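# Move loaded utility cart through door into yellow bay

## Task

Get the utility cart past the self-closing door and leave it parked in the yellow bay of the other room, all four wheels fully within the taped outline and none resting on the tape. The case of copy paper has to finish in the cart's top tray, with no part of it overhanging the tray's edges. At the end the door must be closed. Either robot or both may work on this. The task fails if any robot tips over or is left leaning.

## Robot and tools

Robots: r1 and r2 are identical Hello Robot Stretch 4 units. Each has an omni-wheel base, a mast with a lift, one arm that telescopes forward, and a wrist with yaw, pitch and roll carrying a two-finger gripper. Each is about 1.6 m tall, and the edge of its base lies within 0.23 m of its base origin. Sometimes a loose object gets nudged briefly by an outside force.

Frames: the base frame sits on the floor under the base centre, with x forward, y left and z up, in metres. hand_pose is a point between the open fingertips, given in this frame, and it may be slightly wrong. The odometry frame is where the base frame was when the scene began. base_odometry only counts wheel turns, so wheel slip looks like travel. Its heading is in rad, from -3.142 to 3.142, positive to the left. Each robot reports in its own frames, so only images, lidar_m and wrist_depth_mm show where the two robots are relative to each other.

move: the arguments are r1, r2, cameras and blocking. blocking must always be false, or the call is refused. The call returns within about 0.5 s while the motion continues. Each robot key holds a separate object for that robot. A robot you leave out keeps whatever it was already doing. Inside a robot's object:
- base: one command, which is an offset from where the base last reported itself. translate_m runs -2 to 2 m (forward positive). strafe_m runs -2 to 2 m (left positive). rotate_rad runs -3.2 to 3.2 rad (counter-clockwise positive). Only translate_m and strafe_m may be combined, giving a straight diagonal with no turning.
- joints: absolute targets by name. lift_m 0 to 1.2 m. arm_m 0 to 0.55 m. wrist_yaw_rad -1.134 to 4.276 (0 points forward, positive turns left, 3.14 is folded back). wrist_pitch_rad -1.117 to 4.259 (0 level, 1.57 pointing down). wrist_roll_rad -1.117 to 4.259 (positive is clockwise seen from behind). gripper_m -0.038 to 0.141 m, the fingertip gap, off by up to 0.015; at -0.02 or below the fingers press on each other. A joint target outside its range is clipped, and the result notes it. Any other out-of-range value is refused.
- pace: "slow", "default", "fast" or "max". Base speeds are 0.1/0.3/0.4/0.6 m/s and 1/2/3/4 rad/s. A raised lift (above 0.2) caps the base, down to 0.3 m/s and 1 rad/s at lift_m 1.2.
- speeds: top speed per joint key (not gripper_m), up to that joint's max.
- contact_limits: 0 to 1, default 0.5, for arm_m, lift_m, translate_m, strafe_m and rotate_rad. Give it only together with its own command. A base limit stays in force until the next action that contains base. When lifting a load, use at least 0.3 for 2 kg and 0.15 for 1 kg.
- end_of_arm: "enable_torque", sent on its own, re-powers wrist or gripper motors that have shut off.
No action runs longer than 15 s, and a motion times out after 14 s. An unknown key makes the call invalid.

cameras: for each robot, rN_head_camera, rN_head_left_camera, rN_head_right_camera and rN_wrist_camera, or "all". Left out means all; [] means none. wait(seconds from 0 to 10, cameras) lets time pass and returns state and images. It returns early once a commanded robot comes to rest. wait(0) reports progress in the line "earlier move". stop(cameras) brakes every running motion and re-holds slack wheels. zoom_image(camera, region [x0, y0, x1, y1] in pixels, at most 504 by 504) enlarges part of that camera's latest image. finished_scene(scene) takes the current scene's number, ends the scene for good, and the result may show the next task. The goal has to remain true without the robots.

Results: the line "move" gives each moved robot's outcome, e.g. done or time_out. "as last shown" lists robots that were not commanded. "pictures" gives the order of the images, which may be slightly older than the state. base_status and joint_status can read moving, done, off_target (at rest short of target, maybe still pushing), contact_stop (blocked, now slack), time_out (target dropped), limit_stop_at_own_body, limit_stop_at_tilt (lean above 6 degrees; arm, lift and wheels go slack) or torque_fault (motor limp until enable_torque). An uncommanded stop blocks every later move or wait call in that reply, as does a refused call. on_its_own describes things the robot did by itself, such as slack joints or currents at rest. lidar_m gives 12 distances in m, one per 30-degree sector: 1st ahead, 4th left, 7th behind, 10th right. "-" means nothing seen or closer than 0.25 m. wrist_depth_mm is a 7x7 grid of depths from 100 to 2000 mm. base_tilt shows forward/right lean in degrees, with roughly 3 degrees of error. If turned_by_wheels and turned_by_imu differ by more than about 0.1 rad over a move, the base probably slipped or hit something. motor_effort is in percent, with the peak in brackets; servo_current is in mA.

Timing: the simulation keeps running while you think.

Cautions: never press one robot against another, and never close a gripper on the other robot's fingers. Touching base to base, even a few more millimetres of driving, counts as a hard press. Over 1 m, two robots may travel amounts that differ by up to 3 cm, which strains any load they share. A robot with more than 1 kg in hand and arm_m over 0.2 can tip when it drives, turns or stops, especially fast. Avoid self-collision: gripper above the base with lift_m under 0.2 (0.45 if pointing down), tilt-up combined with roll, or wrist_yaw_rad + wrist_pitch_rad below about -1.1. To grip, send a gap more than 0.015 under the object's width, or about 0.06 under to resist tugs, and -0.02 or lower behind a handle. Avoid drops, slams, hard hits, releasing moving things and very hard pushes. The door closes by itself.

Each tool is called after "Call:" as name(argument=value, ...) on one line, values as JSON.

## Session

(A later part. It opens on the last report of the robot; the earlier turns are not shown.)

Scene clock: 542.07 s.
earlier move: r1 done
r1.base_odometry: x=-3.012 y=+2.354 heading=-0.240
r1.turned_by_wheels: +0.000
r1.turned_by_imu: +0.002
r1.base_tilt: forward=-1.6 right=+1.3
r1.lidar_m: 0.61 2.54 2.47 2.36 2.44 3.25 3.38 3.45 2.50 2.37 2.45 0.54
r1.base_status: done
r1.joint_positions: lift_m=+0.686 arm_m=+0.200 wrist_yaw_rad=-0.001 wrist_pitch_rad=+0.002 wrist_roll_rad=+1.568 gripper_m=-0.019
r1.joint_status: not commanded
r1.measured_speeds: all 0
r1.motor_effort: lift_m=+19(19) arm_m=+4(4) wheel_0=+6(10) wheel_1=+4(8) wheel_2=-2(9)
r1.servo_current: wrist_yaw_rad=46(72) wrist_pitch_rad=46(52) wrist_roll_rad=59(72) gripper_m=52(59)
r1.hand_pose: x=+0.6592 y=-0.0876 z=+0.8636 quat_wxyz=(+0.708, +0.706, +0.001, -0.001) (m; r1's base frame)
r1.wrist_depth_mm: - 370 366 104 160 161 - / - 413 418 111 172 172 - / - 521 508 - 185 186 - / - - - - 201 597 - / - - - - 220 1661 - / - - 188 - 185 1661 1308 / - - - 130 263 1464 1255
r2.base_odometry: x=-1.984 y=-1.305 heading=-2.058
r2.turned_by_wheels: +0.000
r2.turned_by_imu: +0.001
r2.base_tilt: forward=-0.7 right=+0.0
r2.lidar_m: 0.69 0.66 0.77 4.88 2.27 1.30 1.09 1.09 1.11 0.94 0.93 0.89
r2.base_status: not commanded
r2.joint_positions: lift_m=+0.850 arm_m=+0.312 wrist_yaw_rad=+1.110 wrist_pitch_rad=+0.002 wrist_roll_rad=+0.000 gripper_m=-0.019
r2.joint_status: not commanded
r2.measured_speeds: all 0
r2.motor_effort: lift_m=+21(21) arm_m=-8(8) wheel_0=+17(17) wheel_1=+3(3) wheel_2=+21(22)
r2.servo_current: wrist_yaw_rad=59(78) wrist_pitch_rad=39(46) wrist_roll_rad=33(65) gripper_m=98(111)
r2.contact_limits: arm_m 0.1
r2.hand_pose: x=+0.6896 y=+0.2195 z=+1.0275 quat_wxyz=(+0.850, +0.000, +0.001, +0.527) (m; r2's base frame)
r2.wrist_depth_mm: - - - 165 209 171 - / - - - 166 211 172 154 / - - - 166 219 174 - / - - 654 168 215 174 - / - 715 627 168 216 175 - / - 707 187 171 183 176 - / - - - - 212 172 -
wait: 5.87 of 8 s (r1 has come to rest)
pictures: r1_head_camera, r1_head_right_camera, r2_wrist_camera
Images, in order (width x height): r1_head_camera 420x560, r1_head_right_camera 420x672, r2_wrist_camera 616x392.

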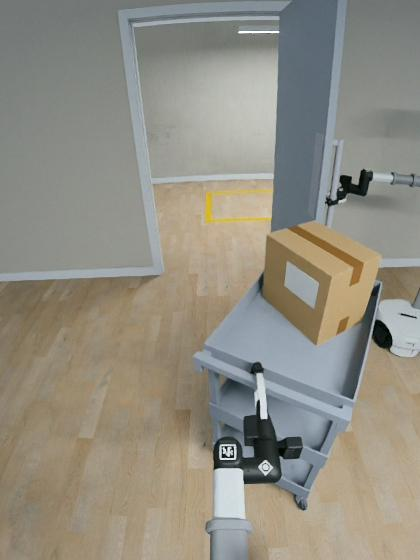

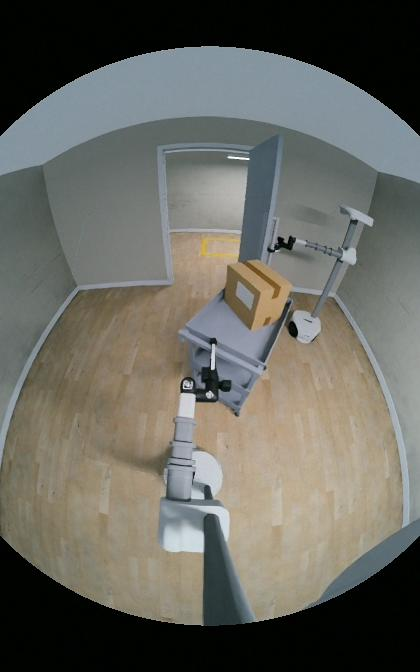

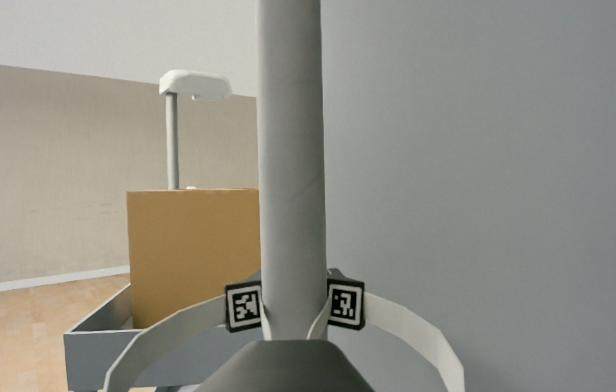

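Call:
move(r1={"base":{"translate_m":-0.6,"strafe_m":-0.12},"pace":"slow"}, blocking=false, cameras=[])

Call:
wait(seconds=9, cameras=["r1_head_camera","r1_wrist_camera","r1_head_right_camera"])

Scene clock: 557.10 s.
move: r1 moving
r1.base_odometry: x=-3.024 y=+2.354 heading=-0.240
r1.turned_by_wheels: +0.000
r1.turned_by_imu: +0.000
r1.base_tilt: forward=-1.6 right=+1.3
r1.lidar_m: 0.63 2.55 2.44 2.37 2.45 3.28 3.36 3.43 2.49 2.38 2.42 0.54
r1.base_status: translate_m moving; strafe_m moving
r1.joint_positions: lift_m=+0.686 arm_m=+0.200 wrist_yaw_rad=-0.001 wrist_pitch_rad=+0.002 wrist_roll_rad=+1.568 gripper_m=-0.019
r1.joint_status: not commanded
r1.measured_speeds: translate_m=-0.048 strafe_m=-0.010 rotate_rad=+0.002 lift_m=+0.000 arm_m=+0.000 wrist_yaw_rad=+0.000 wrist_pitch_rad=+0.000 wrist_roll_rad=+0.000
r1.motor_effort: lift_m=+19(19) arm_m=+3(4) wheel_0=-2(5) wheel_1=-6(6) wheel_2=+8(8)
r1.servo_current: wrist_yaw_rad=59(59) wrist_pitch_rad=39(52) wrist_roll_rad=52(65) gripper_m=52(59)
r1.hand_pose: x=+0.6592 y=-0.0876 z=+0.8636 quat_wxyz=(+0.708, +0.706, +0.001, -0.001) (m; r1's base frame)
r1.wrist_depth_mm: - 370 375 105 162 162 - / - 418 418 113 174 173 - / - 525 508 120 186 187 - / - - - 132 203 209 - / - - - - 220 1618 - / - - 191 187 184 1708 1308 / - - 186 129 177 1464 1255
r2: as last shown
r2.turned_by_imu: +0.000
r2.lidar_m: 0.68 0.67 0.78 4.88 2.27 1.31 1.06 1.09 1.11 0.91 0.93 0.89
r2.servo_current: wrist_yaw_rad=65(65) wrist_pitch_rad=39(39) wrist_roll_rad=39(52) gripper_m=91(104)
r2.contact_limits: arm_m 0.1
r2.wrist_depth_mm: - - - 166 209 171 - / - - - 166 210 172 154 / - - - 167 219 174 - / - - 654 168 215 175 - / - 723 640 167 216 175 - / - 707 188 171 183 176 - / - - - - 211 172 -
pictures: none
No camera images: "cameras" was empty.

Scene clock: 564.00 s.
earlier move: r1 done
r1.base_odometry: x=-3.623 y=+2.380 heading=-0.240
r1.turned_by_wheels: +0.000
r1.turned_by_imu: +0.001
r1.base_tilt: forward=-1.6 right=+1.2
r1.lidar_m: 0.60 3.14 2.57 2.47 2.50 2.85 2.74 2.83 2.39 2.27 2.32 0.60
r1.base_status: done
r1.joint_positions: lift_m=+0.686 arm_m=+0.200 wrist_yaw_rad=+0.002 wrist_pitch_rad=+0.002 wrist_roll_rad=+1.568 gripper_m=-0.019
r1.joint_status: not commanded
r1.measured_speeds: all 0
r1.motor_effort: lift_m=+19(19) arm_m=-4(4) wheel_0=-1(8) wheel_1=-1(8) wheel_2=+5(10)
r1.servo_current: wrist_yaw_rad=52(91) wrist_pitch_rad=46(52) wrist_roll_rad=33(85) gripper_m=52(65)
r1.hand_pose: x=+0.6595 y=-0.0868 z=+0.8636 quat_wxyz=(+0.708, +0.706, +0.001, +0.000) (m; r1's base frame)
r1.wrist_depth_mm: - - - 151 208 621 - / - - 492 154 212 - - / - 452 439 427 217 - - / - - 500 162 223 - - / - - 574 166 228 - - / - - 615 187 233 1661 - / - - - 137 239 1430 1281
r2.base_odometry: x=-1.984 y=-1.305 heading=-2.058
r2.turned_by_wheels: +0.000
r2.turned_by_imu: +0.001
r2.base_tilt: forward=-0.7 right=+0.0
r2.lidar_m: 0.69 0.68 1.18 1.50 2.31 1.30 1.08 1.10 1.10 0.94 0.93 0.87
r2.base_status: not commanded
r2.joint_positions: lift_m=+0.850 arm_m=+0.312 wrist_yaw_rad=+1.110 wrist_pitch_rad=+0.002 wrist_roll_rad=+0.000 gripper_m=-0.019
r2.joint_status: not commanded
r2.measured_speeds: all 0
r2.motor_effort: lift_m=+21(21) arm_m=-8(8) wheel_0=+17(17) wheel_1=+3(3) wheel_2=+21(22)
r2.servo_current: wrist_yaw_rad=65(78) wrist_pitch_rad=39(46) wrist_roll_rad=46(65) gripper_m=104(104)
r2.contact_limits: arm_m 0.1
r2.hand_pose: x=+0.6896 y=+0.2195 z=+1.0275 quat_wxyz=(+0.850, +0.000, +0.001, +0.527) (m; r2's base frame)
r2.wrist_depth_mm: - - - 165 208 171 - / - - - 166 211 172 154 / - - - 167 219 174 - / - 1118 - 168 215 175 - / - 1098 1118 168 216 175 - / - 1430 186 171 183 177 - / - - - - 212 172 -
wait: 6.90 of 9 s (r1 has come to rest)
pictures: r1_head_camera, r1_head_right_camera, r1_wrist_camera
Images, in order (width x height): r1_head_camera 420x560, r1_head_right_camera 420x672, r1_wrist_camera 616x392.

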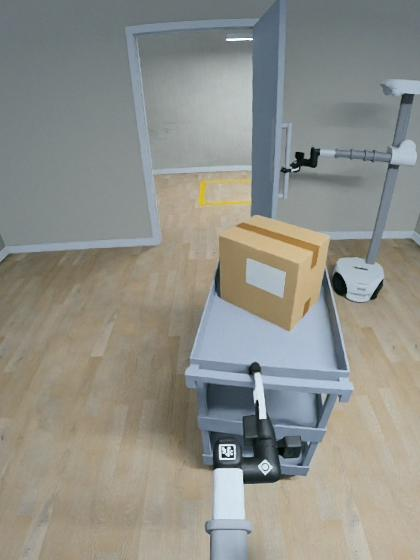

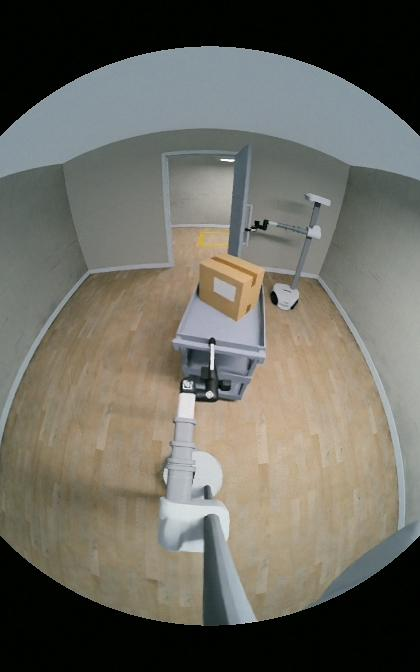

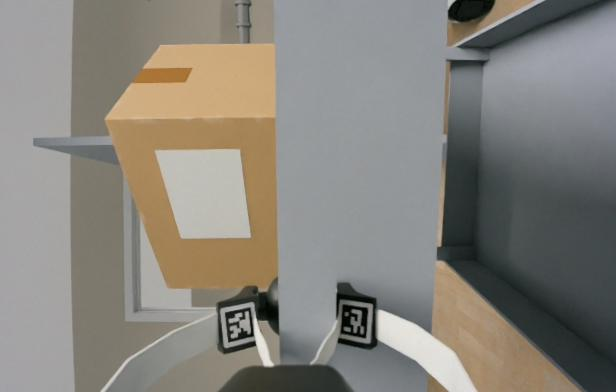

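Call:
move(r1={"base":{"translate_m":-0.45,"strafe_m":-0.12},"pace":"slow"}, blocking=false, cameras=[])

Call:
wait(seconds=9, cameras=["r1_head_camera","r1_head_right_camera"])

Scene clock: 572.73 s.
move: r1 moving
r1.base_odometry: x=-3.636 y=+2.380 heading=-0.239
r1.turned_by_wheels: +0.000
r1.turned_by_imu: +0.000
r1.base_tilt: forward=-1.6 right=+1.2
r1.lidar_m: 0.61 3.18 2.62 2.46 2.53 2.84 2.70 2.83 2.37 2.24 2.33 0.59
r1.base_status: translate_m moving; strafe_m moving
r1.joint_positions: lift_m=+0.686 arm_m=+0.200 wrist_yaw_rad=+0.002 wrist_pitch_rad=+0.002 wrist_roll_rad=+1.568 gripper_m=-0.019
r1.joint_status: not commanded
r1.measured_speeds: translate_m=-0.049 strafe_m=-0.013 rotate_rad=+0.002 lift_m=+0.000 arm_m=+0.000 wrist_yaw_rad=+0.000 wrist_pitch_rad=+0.000 wrist_roll_rad=+0.000
r1.motor_effort: lift_m=+19(19) arm_m=-4(4) wheel_0=+0(2) wheel_1=-7(7) wheel_2=+8(10)
r1.servo_current: wrist_yaw_rad=52(65) wrist_pitch_rad=52(52) wrist_roll_rad=46(65) gripper_m=52(59)
r1.hand_pose: x=+0.6595 y=-0.0868 z=+0.8636 quat_wxyz=(+0.708, +0.706, +0.001, +0.000) (m; r1's base frame)
r1.wrist_depth_mm: - - - 152 208 741 - / - - 500 155 213 - - / - 452 442 433 219 - - / - 525 500 163 224 - - / - - 569 167 229 - - / - - 627 187 231 1708 - / - - - 128 238 1464 1281
r2: as last shown
r2.turned_by_imu: +0.000
r2.base_tilt: forward=-0.6 right=+0.0
r2.lidar_m: 0.69 0.66 1.15 1.48 2.27 1.33 1.10 1.11 1.10 0.90 0.92 0.89
r2.servo_current: wrist_yaw_rad=52(85) wrist_pitch_rad=39(46) wrist_roll_rad=46(65) gripper_m=104(104)
r2.contact_limits: arm_m 0.1
r2.wrist_depth_mm: - - - 165 209 170 - / - - - 166 210 172 154 / - - - 167 219 174 - / - 1078 - 168 215 175 - / - 1098 1255 168 216 175 - / - 1499 186 171 183 176 - / - - - - 211 171 -
pictures: none
No camera images: "cameras" was empty.

Scene clock: 578.13 s.
earlier move: r1 done
r1.base_odometry: x=-4.088 y=+2.370 heading=-0.239
r1.turned_by_wheels: +0.000
r1.turned_by_imu: +0.000
r1.base_tilt: forward=-1.6 right=+1.3
r1.lidar_m: 0.57 3.62 2.70 2.53 2.60 2.38 2.26 2.37 2.29 2.15 2.20 0.64
r1.base_status: done
r1.joint_positions: lift_m=+0.686 arm_m=+0.200 wrist_yaw_rad=+0.002 wrist_pitch_rad=+0.002 wrist_roll_rad=+1.568 gripper_m=-0.019
r1.joint_status: not commanded
r1.measured_speeds: all 0
r1.motor_effort: lift_m=+19(19) arm_m=-3(4) wheel_0=+0(4) wheel_1=-2(7) wheel_2=+5(11)
r1.servo_current: wrist_yaw_rad=46(72) wrist_pitch_rad=46(52) wrist_roll_rad=59(72) gripper_m=52(65)
r1.hand_pose: x=+0.6595 y=-0.0867 z=+0.8636 quat_wxyz=(+0.708, +0.706, +0.002, +0.000) (m; r1's base frame)
r1.wrist_depth_mm: - - - 258 258 1808 1205 / - - - 254 253 1756 - / - - - 246 246 - - / - 512 480 238 242 - - / - 504 492 177 236 - - / - - 512 186 231 - - / - - 559 139 225 - -
r2.base_odometry: x=-1.984 y=-1.305 heading=-2.058
r2.turned_by_wheels: +0.000
r2.turned_by_imu: +0.001
r2.base_tilt: forward=-0.7 right=+0.0
r2.lidar_m: 0.71 0.67 1.50 1.54 2.31 1.27 1.09 1.09 1.09 0.93 0.93 0.89
r2.base_status: not commanded
r2.joint_positions: lift_m=+0.850 arm_m=+0.312 wrist_yaw_rad=+1.110 wrist_pitch_rad=+0.002 wrist_roll_rad=+0.000 gripper_m=-0.019
r2.joint_status: not commanded
r2.measured_speeds: all 0
r2.motor_effort: lift_m=+21(21) arm_m=-7(8) wheel_0=+16(17) wheel_1=+3(3) wheel_2=+22(22)
r2.servo_current: wrist_yaw_rad=65(85) wrist_pitch_rad=39(46) wrist_roll_rad=46(65) gripper_m=98(104)
r2.contact_limits: arm_m 0.1
r2.hand_pose: x=+0.6896 y=+0.2195 z=+1.0275 quat_wxyz=(+0.850, +0.000, +0.001, +0.527) (m; r2's base frame)
r2.wrist_depth_mm: - - - 166 209 171 - / - - - 166 211 172 154 / - - - 167 219 173 - / - 1464 - 167 215 175 - / - 1430 - 168 216 175 - / - 1336 187 171 183 176 - / - 1255 - - 211 172 -
wait: 5.40 of 9 s (r1 has come to rest)
pictures: r1_head_camera, r1_head_right_camera
Images, in order (width x height): r1_head_camera 420x560, r1_head_right_camera 420x672.

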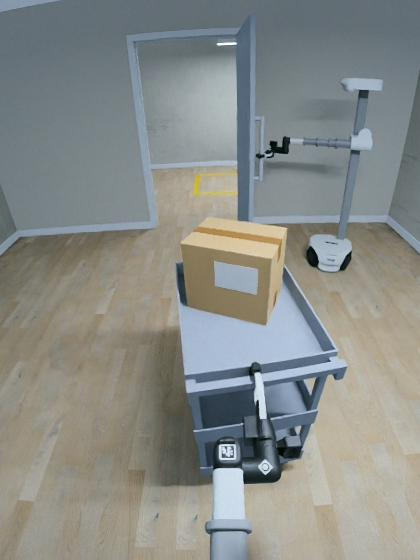

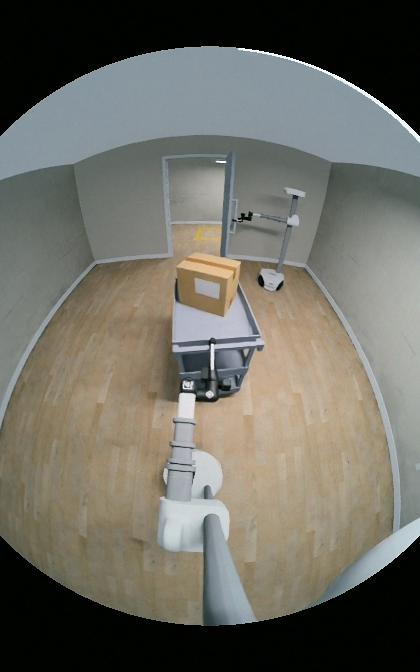

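Call:
move(r1={"base":{"translate_m":0.4,"strafe_m":0.06},"pace":"slow"}, blocking=false, cameras=[])

Call:
wait(seconds=9, cameras=["r1_head_camera"])

Scene clock: 584.47 s.
move: r1 moving
r1.base_odometry: x=-4.076 y=+2.369 heading=-0.239
r1.turned_by_wheels: +0.001
r1.turned_by_imu: +0.000
r1.base_tilt: forward=-1.6 right=+1.3
r1.lidar_m: 0.56 3.59 2.70 2.53 2.62 2.37 2.29 2.38 2.27 2.15 2.21 0.62
r1.base_status: translate_m moving; strafe_m moving
r1.joint_positions: lift_m=+0.686 arm_m=+0.200 wrist_yaw_rad=+0.002 wrist_pitch_rad=+0.002 wrist_roll_rad=+1.568 gripper_m=-0.019
r1.joint_status: not commanded
r1.measured_speeds: translate_m=+0.049 strafe_m=+0.007 rotate_rad=+0.000 lift_m=+0.000 arm_m=+0.000 wrist_yaw_rad=+0.000 wrist_pitch_rad=+0.000 wrist_roll_rad=+0.000
r1.motor_effort: lift_m=+19(19) arm_m=+3(4) wheel_0=+8(8) wheel_1=+4(8) wheel_2=-6(6)
r1.servo_current: wrist_yaw_rad=33(59) wrist_pitch_rad=52(52) wrist_roll_rad=65(65) gripper_m=52(59)
r1.hand_pose: x=+0.6595 y=-0.0867 z=+0.8636 quat_wxyz=(+0.708, +0.706, +0.002, +0.000) (m; r1's base frame)
r1.wrist_depth_mm: - - - 256 257 1708 1229 / - - - 251 251 1708 - / - - 668 244 245 - - / - 508 473 238 241 - - / - 508 496 177 236 - - / - - 193 186 231 - - / - - 564 139 225 - -
r2: as last shown
r2.turned_by_imu: +0.000
r2.base_tilt: forward=-0.7 right=+0.1
r2.lidar_m: 0.69 0.64 1.49 1.53 2.29 1.30 1.10 1.07 1.06 0.92 0.90 0.90
r2.motor_effort: lift_m=+21(21) arm_m=-8(8) wheel_0=+17(17) wheel_1=+3(3) wheel_2=+21(21)
r2.servo_current: wrist_yaw_rad=65(65) wrist_pitch_rad=46(46) wrist_roll_rad=59(59) gripper_m=104(111)
r2.contact_limits: arm_m 0.1
r2.wrist_depth_mm: - - - 165 209 171 - / - - - 166 211 172 154 / - - - 167 219 174 - / - 1464 - 167 215 175 - / - 1464 - 168 216 175 - / - 1255 187 171 183 176 - / - 1281 - - 211 172 -
pictures: none
No camera images: "cameras" was empty.

Scene clock: 589.30 s.
earlier move: r1 done
r1.base_odometry: x=-3.686 y=+2.333 heading=-0.240
r1.turned_by_wheels: -0.001
r1.turned_by_imu: -0.002
r1.base_tilt: forward=-1.6 right=+1.3
r1.lidar_m: 0.58 3.21 2.63 2.51 2.56 2.81 2.70 2.79 2.34 2.19 2.28 0.62
r1.base_status: done
r1.joint_positions: lift_m=+0.686 arm_m=+0.200 wrist_yaw_rad=-0.003 wrist_pitch_rad=+0.002 wrist_roll_rad=+1.568 gripper_m=-0.019
r1.joint_status: not commanded
r1.measured_speeds: all 0
r1.motor_effort: lift_m=+19(19) arm_m=+4(4) wheel_0=-2(11) wheel_1=+2(8) wheel_2=-5(11)
r1.servo_current: wrist_yaw_rad=52(78) wrist_pitch_rad=46(52) wrist_roll_rad=52(65) gripper_m=52(65)
r1.hand_pose: x=+0.6590 y=-0.0882 z=+0.8636 quat_wxyz=(+0.708, +0.706, +0.000, -0.002) (m; r1's base frame)
r1.wrist_depth_mm: - - - 238 239 1618 - / - - - 236 236 1863 - / - - 525 235 236 - - / - 477 469 233 235 - - / - - 512 173 233 - - / - - 188 186 183 - - / - - - 138 229 - -
r2.base_odometry: x=-1.984 y=-1.305 heading=-2.058
r2.turned_by_wheels: +0.000
r2.turned_by_imu: +0.001
r2.base_tilt: forward=-0.7 right=+0.0
r2.lidar_m: 0.72 0.69 1.15 1.43 2.30 1.33 1.09 1.09 1.09 0.93 0.92 0.90
r2.base_status: not commanded
r2.joint_positions: lift_m=+0.850 arm_m=+0.312 wrist_yaw_rad=+1.110 wrist_pitch_rad=+0.002 wrist_roll_rad=+0.000 gripper_m=-0.019
r2.joint_status: not commanded
r2.measured_speeds: all 0
r2.motor_effort: lift_m=+21(21) arm_m=-8(8) wheel_0=+17(17) wheel_1=+3(3) wheel_2=+21(22)
r2.servo_current: wrist_yaw_rad=65(78) wrist_pitch_rad=39(46) wrist_roll_rad=39(59) gripper_m=104(111)
r2.contact_limits: arm_m 0.1
r2.hand_pose: x=+0.6896 y=+0.2195 z=+1.0275 quat_wxyz=(+0.850, +0.000, +0.001, +0.527) (m; r2's base frame)
r2.wrist_depth_mm: - - - 165 209 171 - / - - - 166 211 172 154 / - - - 167 218 174 - / - 1118 - 167 215 175 - / - 1118 1281 167 216 175 - / - 1537 187 171 183 176 - / - 946 - - 211 172 -
wait: 4.83 of 9 s (r1 has come to rest)
pictures: r1_head_camera
Images, in order (width x height): r1_head_camera 420x560.

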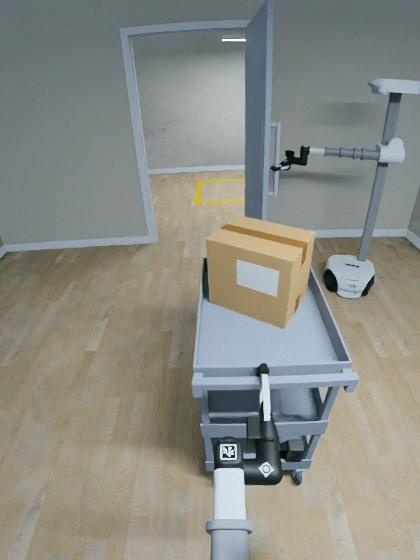

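Call:
move(r1={"base":{"translate_m":0.25,"strafe_m":-0.05},"pace":"slow"}, blocking=false, cameras=[])

Call:
wait(seconds=9, cameras=["r1_head_camera"])

Scene clock: 596.73 s.
move: r1 moving
r1.base_odometry: x=-3.674 y=+2.328 heading=-0.240
r1.turned_by_wheels: +0.000
r1.turned_by_imu: +0.000
r1.base_tilt: forward=-1.6 right=+1.3
r1.lidar_m: 0.58 3.21 2.64 2.51 2.55 2.81 2.70 2.82 2.32 2.19 2.28 0.64
r1.base_status: translate_m moving; strafe_m moving
r1.joint_positions: lift_m=+0.686 arm_m=+0.200 wrist_yaw_rad=-0.003 wrist_pitch_rad=+0.002 wrist_roll_rad=+1.568 gripper_m=-0.019
r1.joint_status: not commanded
r1.measured_speeds: translate_m=+0.048 strafe_m=-0.009 rotate_rad=+0.000 lift_m=+0.000 arm_m=+0.000 wrist_yaw_rad=+0.000 wrist_pitch_rad=+0.000 wrist_roll_rad=+0.000
r1.motor_effort: lift_m=+19(19) arm_m=+4(4) wheel_0=+8(8) wheel_1=+4(6) wheel_2=-8(12)
r1.servo_current: wrist_yaw_rad=39(72) wrist_pitch_rad=39(46) wrist_roll_rad=33(52) gripper_m=52(59)
r1.hand_pose: x=+0.6590 y=-0.0882 z=+0.8636 quat_wxyz=(+0.708, +0.706, +0.000, -0.002) (m; r1's base frame)
r1.wrist_depth_mm: - - - 237 237 1618 - / - - - - 236 1708 - / - - 530 234 235 - - / - 477 466 232 234 - - / - - 508 173 232 - - / - - 187 186 231 - - / - - - 139 230 - -
r2: as last shown
r2.turned_by_imu: +0.000
r2.base_tilt: forward=-0.7 right=+0.1
r2.lidar_m: 0.70 0.67 1.18 1.41 2.30 1.30 1.09 1.09 1.11 0.91 0.93 0.88
r2.servo_current: wrist_yaw_rad=65(78) wrist_pitch_rad=39(46) wrist_roll_rad=46(52) gripper_m=98(104)
r2.contact_limits: arm_m 0.1
r2.wrist_depth_mm: - - - 165 208 171 - / - - - 166 211 172 154 / - - - 167 219 174 - / - 1098 - 168 215 175 - / - 1098 1229 168 216 176 - / - 1499 187 171 183 176 - / - 946 - - 211 171 -
pictures: none
No camera images: "cameras" was empty.

Scene clock: 600.03 s.
earlier move: r1 done
r1.base_odometry: x=-3.455 y=+2.226 heading=-0.239
r1.turned_by_wheels: +0.001
r1.turned_by_imu: +0.001
r1.base_tilt: forward=-1.5 right=+1.3
r1.lidar_m: 0.57 2.93 2.70 2.58 2.63 3.05 2.96 3.04 2.28 2.15 2.22 0.62
r1.base_status: done
r1.joint_positions: lift_m=+0.686 arm_m=+0.200 wrist_yaw_rad=+0.001 wrist_pitch_rad=+0.002 wrist_roll_rad=+1.568 gripper_m=-0.019
r1.joint_status: not commanded
r1.measured_speeds: all 0
r1.motor_effort: lift_m=+19(19) arm_m=+4(4) wheel_0=+7(11) wheel_1=+3(7) wheel_2=+0(12)
r1.servo_current: wrist_yaw_rad=39(78) wrist_pitch_rad=46(52) wrist_roll_rad=33(65) gripper_m=52(59)
r1.hand_pose: x=+0.6593 y=-0.0873 z=+0.8636 quat_wxyz=(+0.708, +0.706, +0.001, -0.001) (m; r1's base frame)
r1.wrist_depth_mm: - - - 231 232 1576 1255 / - - - 232 232 1661 - / - - 504 231 231 - - / - 480 473 171 231 - - / - - 521 172 233 - - / - - 192 186 233 - - / - - - 139 231 544 -
r2.base_odometry: x=-1.984 y=-1.305 heading=-2.058
r2.turned_by_wheels: +0.000
r2.turned_by_imu: +0.000
r2.base_tilt: forward=-0.6 right=+0.0
r2.lidar_m: 0.67 0.66 0.94 1.39 2.33 1.32 1.08 1.08 1.06 0.91 0.93 0.91
r2.base_status: not commanded
r2.joint_positions: lift_m=+0.850 arm_m=+0.312 wrist_yaw_rad=+1.110 wrist_pitch_rad=+0.002 wrist_roll_rad=+0.000 gripper_m=-0.019
r2.joint_status: not commanded
r2.measured_speeds: all 0
r2.motor_effort: lift_m=+21(21) arm_m=-8(8) wheel_0=+17(17) wheel_1=+3(3) wheel_2=+21(22)
r2.servo_current: wrist_yaw_rad=65(78) wrist_pitch_rad=39(46) wrist_roll_rad=46(59) gripper_m=91(104)
r2.contact_limits: arm_m 0.1
r2.hand_pose: x=+0.6896 y=+0.2195 z=+1.0275 quat_wxyz=(+0.850, +0.000, +0.001, +0.527) (m; r2's base frame)
r2.wrist_depth_mm: - - - 166 209 171 - / - - - 167 211 172 154 / - - - 167 218 174 - / - 891 - 168 215 174 - / - 904 904 168 216 175 - / - 891 185 171 182 176 - / - 1160 - - 211 171 -
wait: 3.30 of 9 s (r1 has come to rest)
pictures: r1_head_camera
Images, in order (width x height): r1_head_camera 420x560.

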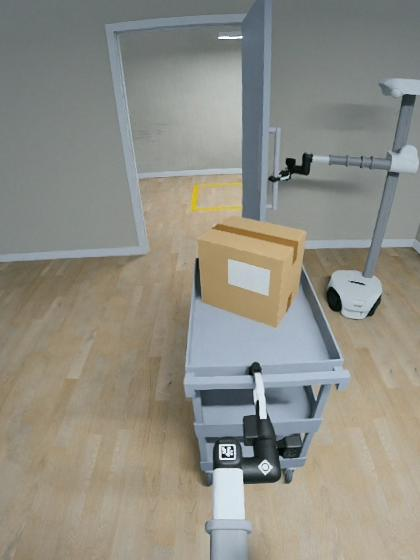

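Call:
move(r1={"base":{"translate_m":0.12,"strafe_m":-0.17},"pace":"slow"}, blocking=false, cameras=[])

Call:
wait(seconds=9, cameras=["r1_head_camera"])

Scene clock: 607.87 s.
move: r1 moving
r1.base_odometry: x=-3.450 y=+2.214 heading=-0.238
r1.turned_by_wheels: +0.001
r1.turned_by_imu: +0.001
r1.base_tilt: forward=-1.6 right=+1.2
r1.lidar_m: 0.58 2.96 2.70 2.59 2.64 3.06 2.96 3.05 2.27 2.12 2.20 0.61
r1.base_status: translate_m moving; strafe_m moving
r1.joint_positions: lift_m=+0.686 arm_m=+0.200 wrist_yaw_rad=+0.001 wrist_pitch_rad=+0.002 wrist_roll_rad=+1.568 gripper_m=-0.019
r1.joint_status: not commanded
r1.measured_speeds: translate_m=+0.028 strafe_m=-0.040 rotate_rad=+0.000 lift_m=+0.000 arm_m=+0.000 wrist_yaw_rad=+0.000 wrist_pitch_rad=+0.000 wrist_roll_rad=+0.000
r1.motor_effort: lift_m=+19(19) arm_m=+4(4) wheel_0=+11(12) wheel_1=-2(4) wheel_2=-3(5)
r1.servo_current: wrist_yaw_rad=46(65) wrist_pitch_rad=52(52) wrist_roll_rad=46(59) gripper_m=52(65)
r1.hand_pose: x=+0.6593 y=-0.0873 z=+0.8636 quat_wxyz=(+0.708, +0.706, +0.001, -0.001) (m; r1's base frame)
r1.wrist_depth_mm: - - - 234 234 1618 1308 / - - - 233 234 1756 - / - - 508 232 233 - - / - 477 469 172 233 - - / - - 512 172 232 - - / - - 539 186 232 - - / - - - 139 232 - -
r2: as last shown
r2.base_tilt: forward=-0.7 right=+0.0
r2.lidar_m: 0.68 0.69 0.96 1.36 2.31 1.32 1.10 1.10 1.11 0.92 0.93 0.90
r2.motor_effort: lift_m=+21(21) arm_m=-8(8) wheel_0=+17(17) wheel_1=+3(4) wheel_2=+21(22)
r2.servo_current: wrist_yaw_rad=65(72) wrist_pitch_rad=39(46) wrist_roll_rad=46(52) gripper_m=98(104)
r2.contact_limits: arm_m 0.1
r2.wrist_depth_mm: - - - 165 208 171 - / - - - 166 211 172 154 / - - - 167 220 174 - / - 891 - 168 215 174 - / - 878 904 168 216 175 - / - 878 185 171 182 176 - / - - - - 211 172 -
pictures: none
No camera images: "cameras" was empty.

Scene clock: 610.73 s.
earlier move: r1 done
r1.base_odometry: x=-3.378 y=+2.032 heading=-0.238
r1.turned_by_wheels: +0.000
r1.turned_by_imu: +0.000
r1.base_tilt: forward=-1.5 right=+1.2
r1.lidar_m: 0.54 2.86 2.88 2.75 2.84 3.15 3.08 2.90 2.08 1.96 2.05 0.65
r1.base_status: done
r1.joint_positions: lift_m=+0.686 arm_m=+0.200 wrist_yaw_rad=+0.002 wrist_pitch_rad=+0.002 wrist_roll_rad=+1.568 gripper_m=-0.019
r1.joint_status: not commanded
r1.measured_speeds: all 0
r1.motor_effort: lift_m=+19(19) arm_m=+4(4) wheel_0=+8(14) wheel_1=-1(4) wheel_2=+1(5)
r1.servo_current: wrist_yaw_rad=33(65) wrist_pitch_rad=39(52) wrist_roll_rad=52(72) gripper_m=52(65)
r1.hand_pose: x=+0.6594 y=-0.0869 z=+0.8636 quat_wxyz=(+0.708, +0.706, +0.001, +0.000) (m; r1's base frame)
r1.wrist_depth_mm: - - - - 282 1366 1160 / - - - 264 267 1708 1281 / - - - 258 257 1863 - / - - 535 245 248 - - / - 484 480 181 239 - - / - - 193 186 230 - - / - 539 521 157 220 - -
r2.base_odometry: x=-1.984 y=-1.305 heading=-2.058
r2.turned_by_wheels: +0.000
r2.turned_by_imu: +0.000
r2.base_tilt: forward=-0.6 right=+0.0
r2.lidar_m: 0.70 0.67 0.84 1.11 2.33 1.31 1.10 1.09 1.08 0.93 0.92 0.89
r2.base_status: not commanded
r2.joint_positions: lift_m=+0.850 arm_m=+0.312 wrist_yaw_rad=+1.110 wrist_pitch_rad=+0.002 wrist_roll_rad=+0.000 gripper_m=-0.019
r2.joint_status: not commanded
r2.measured_speeds: all 0
r2.motor_effort: lift_m=+21(21) arm_m=-8(8) wheel_0=+16(17) wheel_1=+3(4) wheel_2=+21(22)
r2.servo_current: wrist_yaw_rad=65(78) wrist_pitch_rad=46(46) wrist_roll_rad=39(59) gripper_m=104(104)
r2.contact_limits: arm_m 0.1
r2.hand_pose: x=+0.6896 y=+0.2195 z=+1.0275 quat_wxyz=(+0.850, +0.000, +0.001, +0.527) (m; r2's base frame)
r2.wrist_depth_mm: - - - 166 209 171 - / - - - 166 211 173 154 / - - - 167 219 174 - / - 778 - 168 214 175 - / - 750 809 168 216 175 - / 1042 750 187 170 183 176 - / - 609 - - 211 171 -
wait: 2.87 of 9 s (r1 has come to rest)
pictures: r1_head_camera
Images, in order (width x height): r1_head_camera 420x560.

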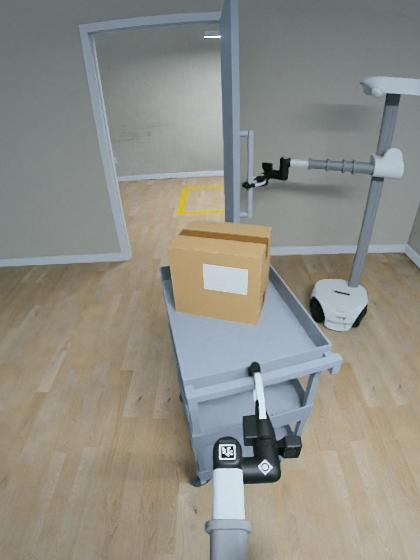

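Call:
move(r1={"base":{"translate_m":0.35,"strafe_m":0.045},"pace":"slow"}, blocking=false, cameras=[])

Call:
wait(seconds=9, cameras=["r1_head_camera","r1_head_right_camera"])

Scene clock: 620.80 s.
move: r1 moving
r1.base_odometry: x=-3.366 y=+2.031 heading=-0.238
r1.turned_by_wheels: +0.000
r1.turned_by_imu: +0.000
r1.base_tilt: forward=-1.6 right=+1.2
r1.lidar_m: 0.52 2.85 2.86 2.74 2.81 3.19 3.08 2.89 2.11 1.96 2.04 0.65
r1.base_status: translate_m moving; strafe_m moving
r1.joint_positions: lift_m=+0.686 arm_m=+0.200 wrist_yaw_rad=+0.002 wrist_pitch_rad=+0.002 wrist_roll_rad=+1.568 gripper_m=-0.019
r1.joint_status: not commanded
r1.measured_speeds: translate_m=+0.049 strafe_m=+0.006 rotate_rad=-0.002 lift_m=+0.000 arm_m=+0.000 wrist_yaw_rad=+0.000 wrist_pitch_rad=+0.000 wrist_roll_rad=+0.000
r1.motor_effort: lift_m=+19(19) arm_m=+4(4) wheel_0=+9(9) wheel_1=+6(10) wheel_2=-7(7)
r1.servo_current: wrist_yaw_rad=39(52) wrist_pitch_rad=52(52) wrist_roll_rad=52(59) gripper_m=52(59)
r1.hand_pose: x=+0.6594 y=-0.0869 z=+0.8636 quat_wxyz=(+0.708, +0.706, +0.001, +0.000) (m; r1's base frame)
r1.wrist_depth_mm: - - - - 304 1308 1229 / - - - - 273 1756 1229 / - - - - 259 1983 - / - - 580 248 249 - - / - 480 477 182 239 - - / - - 191 185 229 - - / - 530 517 155 218 - -
r2: as last shown
r2.lidar_m: 0.71 0.66 0.85 1.15 2.28 1.31 1.07 1.10 1.09 0.94 0.92 0.90
r2.motor_effort: lift_m=+21(21) arm_m=-8(8) wheel_0=+17(17) wheel_1=+3(3) wheel_2=+22(22)
r2.servo_current: wrist_yaw_rad=65(72) wrist_pitch_rad=39(46) wrist_roll_rad=33(52) gripper_m=98(104)
r2.contact_limits: arm_m 0.1
r2.wrist_depth_mm: - - - 165 209 171 - / - - - 166 210 172 154 / - - - 166 218 174 - / - 768 - 167 214 175 - / - 750 798 168 216 176 - / 931 741 188 171 183 176 - / - 603 - - 211 172 -
pictures: none
No camera images: "cameras" was empty.

Scene clock: 625.10 s.
earlier move: r1 done
r1.base_odometry: x=-3.028 y=+1.993 heading=-0.239
r1.turned_by_wheels: -0.001
r1.turned_by_imu: -0.003
r1.base_tilt: forward=-1.6 right=+1.3
r1.lidar_m: 0.53 2.53 2.82 2.70 2.79 3.53 3.46 2.98 2.10 1.99 2.06 0.63
r1.base_status: done
r1.joint_positions: lift_m=+0.686 arm_m=+0.200 wrist_yaw_rad=-0.003 wrist_pitch_rad=+0.002 wrist_roll_rad=+1.568 gripper_m=-0.019
r1.joint_status: not commanded
r1.measured_speeds: all 0
r1.motor_effort: lift_m=+19(19) arm_m=+4(4) wheel_0=-2(9) wheel_1=+3(10) wheel_2=-5(11)
r1.servo_current: wrist_yaw_rad=52(78) wrist_pitch_rad=39(52) wrist_roll_rad=46(65) gripper_m=59(59)
r1.hand_pose: x=+0.6590 y=-0.0882 z=+0.8636 quat_wxyz=(+0.708, +0.706, +0.000, -0.002) (m; r1's base frame)
r1.wrist_depth_mm: - - - - 281 1708 1160 / - - - 263 265 1756 - / - - - 256 255 1863 - / - 496 535 243 246 - - / 1983 484 480 180 238 - - / 1921 - 187 186 185 - - / - 539 525 135 220 - -
r2.base_odometry: x=-1.984 y=-1.305 heading=-2.058
r2.turned_by_wheels: +0.000
r2.turned_by_imu: +0.001
r2.base_tilt: forward=-0.6 right=+0.0
r2.lidar_m: 0.68 0.67 0.71 1.55 2.28 1.32 1.09 1.09 1.08 0.92 0.93 0.90
r2.base_status: not commanded
r2.joint_positions: lift_m=+0.850 arm_m=+0.312 wrist_yaw_rad=+1.110 wrist_pitch_rad=+0.002 wrist_roll_rad=+0.000 gripper_m=-0.019
r2.joint_status: not commanded
r2.measured_speeds: all 0
r2.motor_effort: lift_m=+21(21) arm_m=-8(8) wheel_0=+17(17) wheel_1=+3(3) wheel_2=+21(22)
r2.servo_current: wrist_yaw_rad=65(78) wrist_pitch_rad=39(46) wrist_roll_rad=46(59) gripper_m=98(111)
r2.contact_limits: arm_m 0.1
r2.hand_pose: x=+0.6896 y=+0.2195 z=+1.0275 quat_wxyz=(+0.850, +0.000, +0.001, +0.527) (m; r2's base frame)
r2.wrist_depth_mm: - - - 166 208 171 - / - - - 166 211 172 154 / - - - 167 219 174 - / - 473 508 167 214 174 - / - 473 496 167 216 175 - / 768 469 189 171 183 176 - / 564 462 496 - 211 172 -
wait: 4.30 of 9 s (r1 has come to rest)
pictures: r1_head_camera, r1_head_right_camera
Images, in order (width x height): r1_head_camera 420x560, r1_head_right_camera 420x672.

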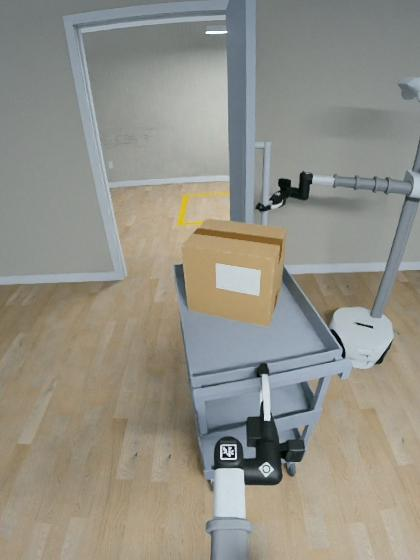

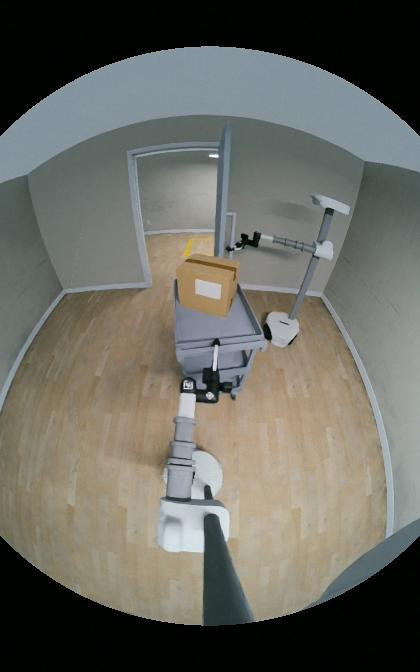

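Call:
move(r1={"base":{"translate_m":0.35,"strafe_m":0.05},"pace":"slow"}, blocking=false, cameras=[])

Call:
wait(seconds=9, cameras=["r1_head_camera","r1_head_right_camera","r2_wrist_camera","r2_head_left_camera"])

Scene clock: 637.50 s.
move: r1 moving
r1.base_odometry: x=-3.015 y=+1.992 heading=-0.239
r1.turned_by_wheels: +0.000
r1.turned_by_imu: -0.001
r1.base_tilt: forward=-1.6 right=+1.3
r1.lidar_m: 0.54 2.52 2.85 2.70 2.79 3.55 3.48 2.97 2.12 1.99 2.10 0.62
r1.base_status: translate_m moving; strafe_m moving
r1.joint_positions: lift_m=+0.686 arm_m=+0.200 wrist_yaw_rad=-0.003 wrist_pitch_rad=+0.002 wrist_roll_rad=+1.568 gripper_m=-0.019
r1.joint_status: not commanded
r1.measured_speeds: translate_m=+0.048 strafe_m=+0.007 rotate_rad=-0.001 lift_m=+0.000 arm_m=+0.000 wrist_yaw_rad=+0.000 wrist_pitch_rad=+0.000 wrist_roll_rad=+0.000
r1.motor_effort: lift_m=+19(19) arm_m=+4(4) wheel_0=+3(3) wheel_1=+2(6) wheel_2=-9(11)
r1.servo_current: wrist_yaw_rad=39(65) wrist_pitch_rad=39(52) wrist_roll_rad=26(59) gripper_m=52(59)
r1.hand_pose: x=+0.6590 y=-0.0882 z=+0.8636 quat_wxyz=(+0.708, +0.706, +0.000, -0.002) (m; r1's base frame)
r1.wrist_depth_mm: - - - - 281 1708 1138 / - - - 260 264 1756 - / - - - 254 255 1863 - / - 496 530 244 246 - - / 1921 480 480 179 236 - - / 1921 - 187 187 185 - - / 1921 150 521 136 220 - -
r2: as last shown
r2.turned_by_imu: +0.000
r2.lidar_m: 0.69 0.66 0.72 1.54 2.31 1.30 1.08 1.10 1.09 0.91 0.92 0.89
r2.servo_current: wrist_yaw_rad=59(72) wrist_pitch_rad=39(46) wrist_roll_rad=52(59) gripper_m=98(104)
r2.contact_limits: arm_m 0.1
r2.wrist_depth_mm: - - - 165 209 171 - / - - - 166 211 172 154 / - - - 167 219 174 - / - 1397 500 168 215 174 - / - 459 488 168 216 175 - / 723 462 188 170 183 176 - / 559 452 484 - 211 171 -
pictures: none
No camera images: "cameras" was empty.

Scene clock: 640.20 s.
earlier move: r1 contact_stop
r1.base_odometry: x=-2.909 y=+1.993 heading=-0.303
r1.turned_by_wheels: -0.064
r1.turned_by_imu: -0.003
r1.base_tilt: forward=-1.6 right=+1.3
r1.lidar_m: 0.58 2.44 2.82 2.66 2.76 3.66 3.56 3.02 2.17 2.03 2.12 0.62
r1.base_status: translate_m contact_stop (by the wheels' count: +0.115 of +0.350); strafe_m contact_stop (by the wheels' count: +0.026 of +0.050)
r1.joint_positions: lift_m=+0.686 arm_m=+0.200 wrist_yaw_rad=+0.000 wrist_pitch_rad=+0.003 wrist_roll_rad=+1.568 gripper_m=-0.020
r1.joint_status: not commanded
r1.measured_speeds: all 0
r1.on_its_own: the wheels are slack since a contact_stop
r1.motor_effort: lift_m=+19(19) arm_m=-2(11) wheel_0=+0(5) wheel_1=+0(8) wheel_2=+0(26)
r1.servo_current: wrist_yaw_rad=59(104) wrist_pitch_rad=52(52) wrist_roll_rad=39(65) gripper_m=46(59)
r1.hand_pose: x=+0.6593 y=-0.0873 z=+0.8634 quat_wxyz=(+0.708, +0.706, +0.001, -0.001) (m; r1's base frame)
r1.wrist_depth_mm: - - - 248 250 1756 1229 / - - 1098 - 246 1756 - / - - 564 241 242 - - / - 477 473 236 239 - - / 1863 - 500 177 236 - - / 1863 - 192 186 233 - - / 1863 - 569 142 229 - -
r2.base_odometry: x=-1.984 y=-1.305 heading=-2.058
r2.turned_by_wheels: +0.000
r2.turned_by_imu: +0.001
r2.base_tilt: forward=-0.6 right=+0.0
r2.lidar_m: 0.71 0.63 0.72 1.53 2.31 1.31 1.08 1.10 1.10 0.94 0.91 0.91
r2.base_status: not commanded
r2.joint_positions: lift_m=+0.850 arm_m=+0.312 wrist_yaw_rad=+1.111 wrist_pitch_rad=+0.002 wrist_roll_rad=+0.000 gripper_m=-0.019
r2.joint_status: not commanded
r2.measured_speeds: all 0
r2.motor_effort: lift_m=+21(21) arm_m=-6(8) wheel_0=+18(19) wheel_1=+3(4) wheel_2=+18(22)
r2.servo_current: wrist_yaw_rad=78(85) wrist_pitch_rad=39(52) wrist_roll_rad=46(65) gripper_m=104(104)
r2.contact_limits: arm_m 0.1
r2.hand_pose: x=+0.6894 y=+0.2196 z=+1.0275 quat_wxyz=(+0.850, +0.000, +0.001, +0.527) (m; r2's base frame)
r2.wrist_depth_mm: - - - 166 208 171 - / - - - 166 211 172 154 / - - - 167 219 174 - / - 1366 413 168 215 175 - / - 397 407 168 216 175 - / - 397 188 173 183 177 - / - - 410 - 211 167 -
wait: 2.70 of 9 s (r1 has come to rest)
pictures: r1_head_camera, r1_head_right_camera, r2_head_left_camera, r2_wrist_camera
Images, in order (width x height): r1_head_camera 420x560, r1_head_right_camera 420x672, r2_head_left_camera 420x672, r2_wrist_camera 616x392.

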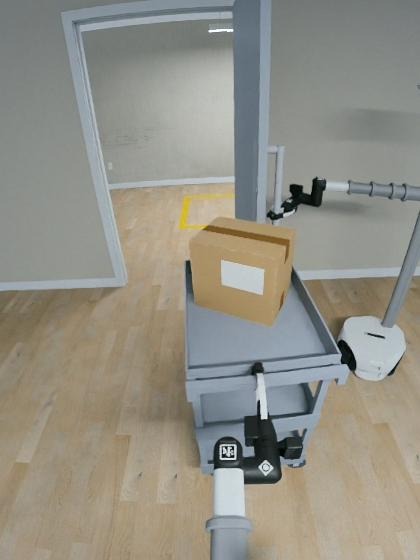

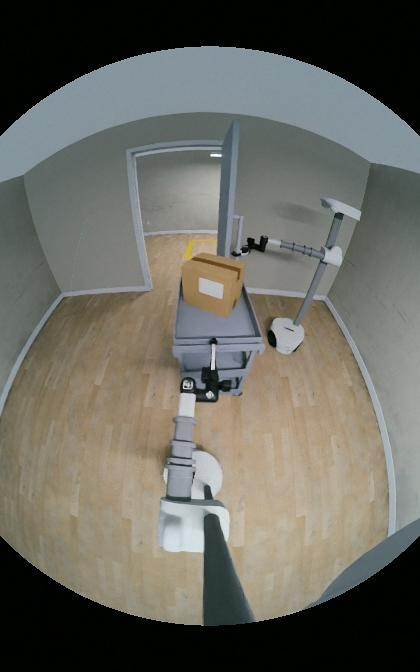

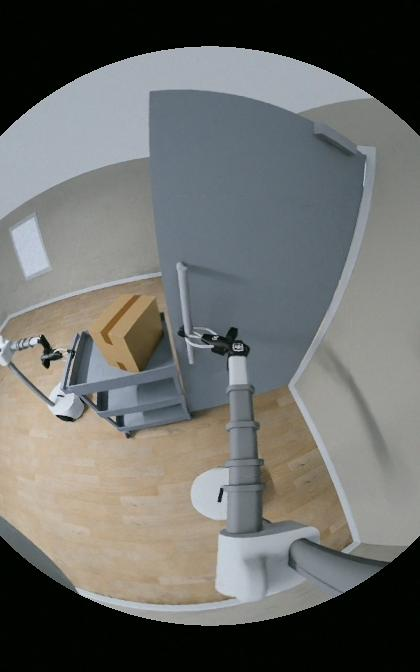

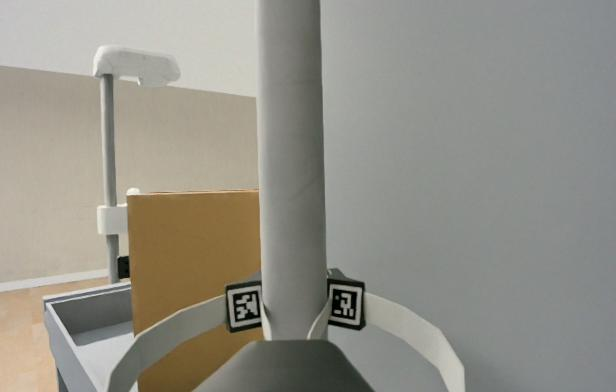

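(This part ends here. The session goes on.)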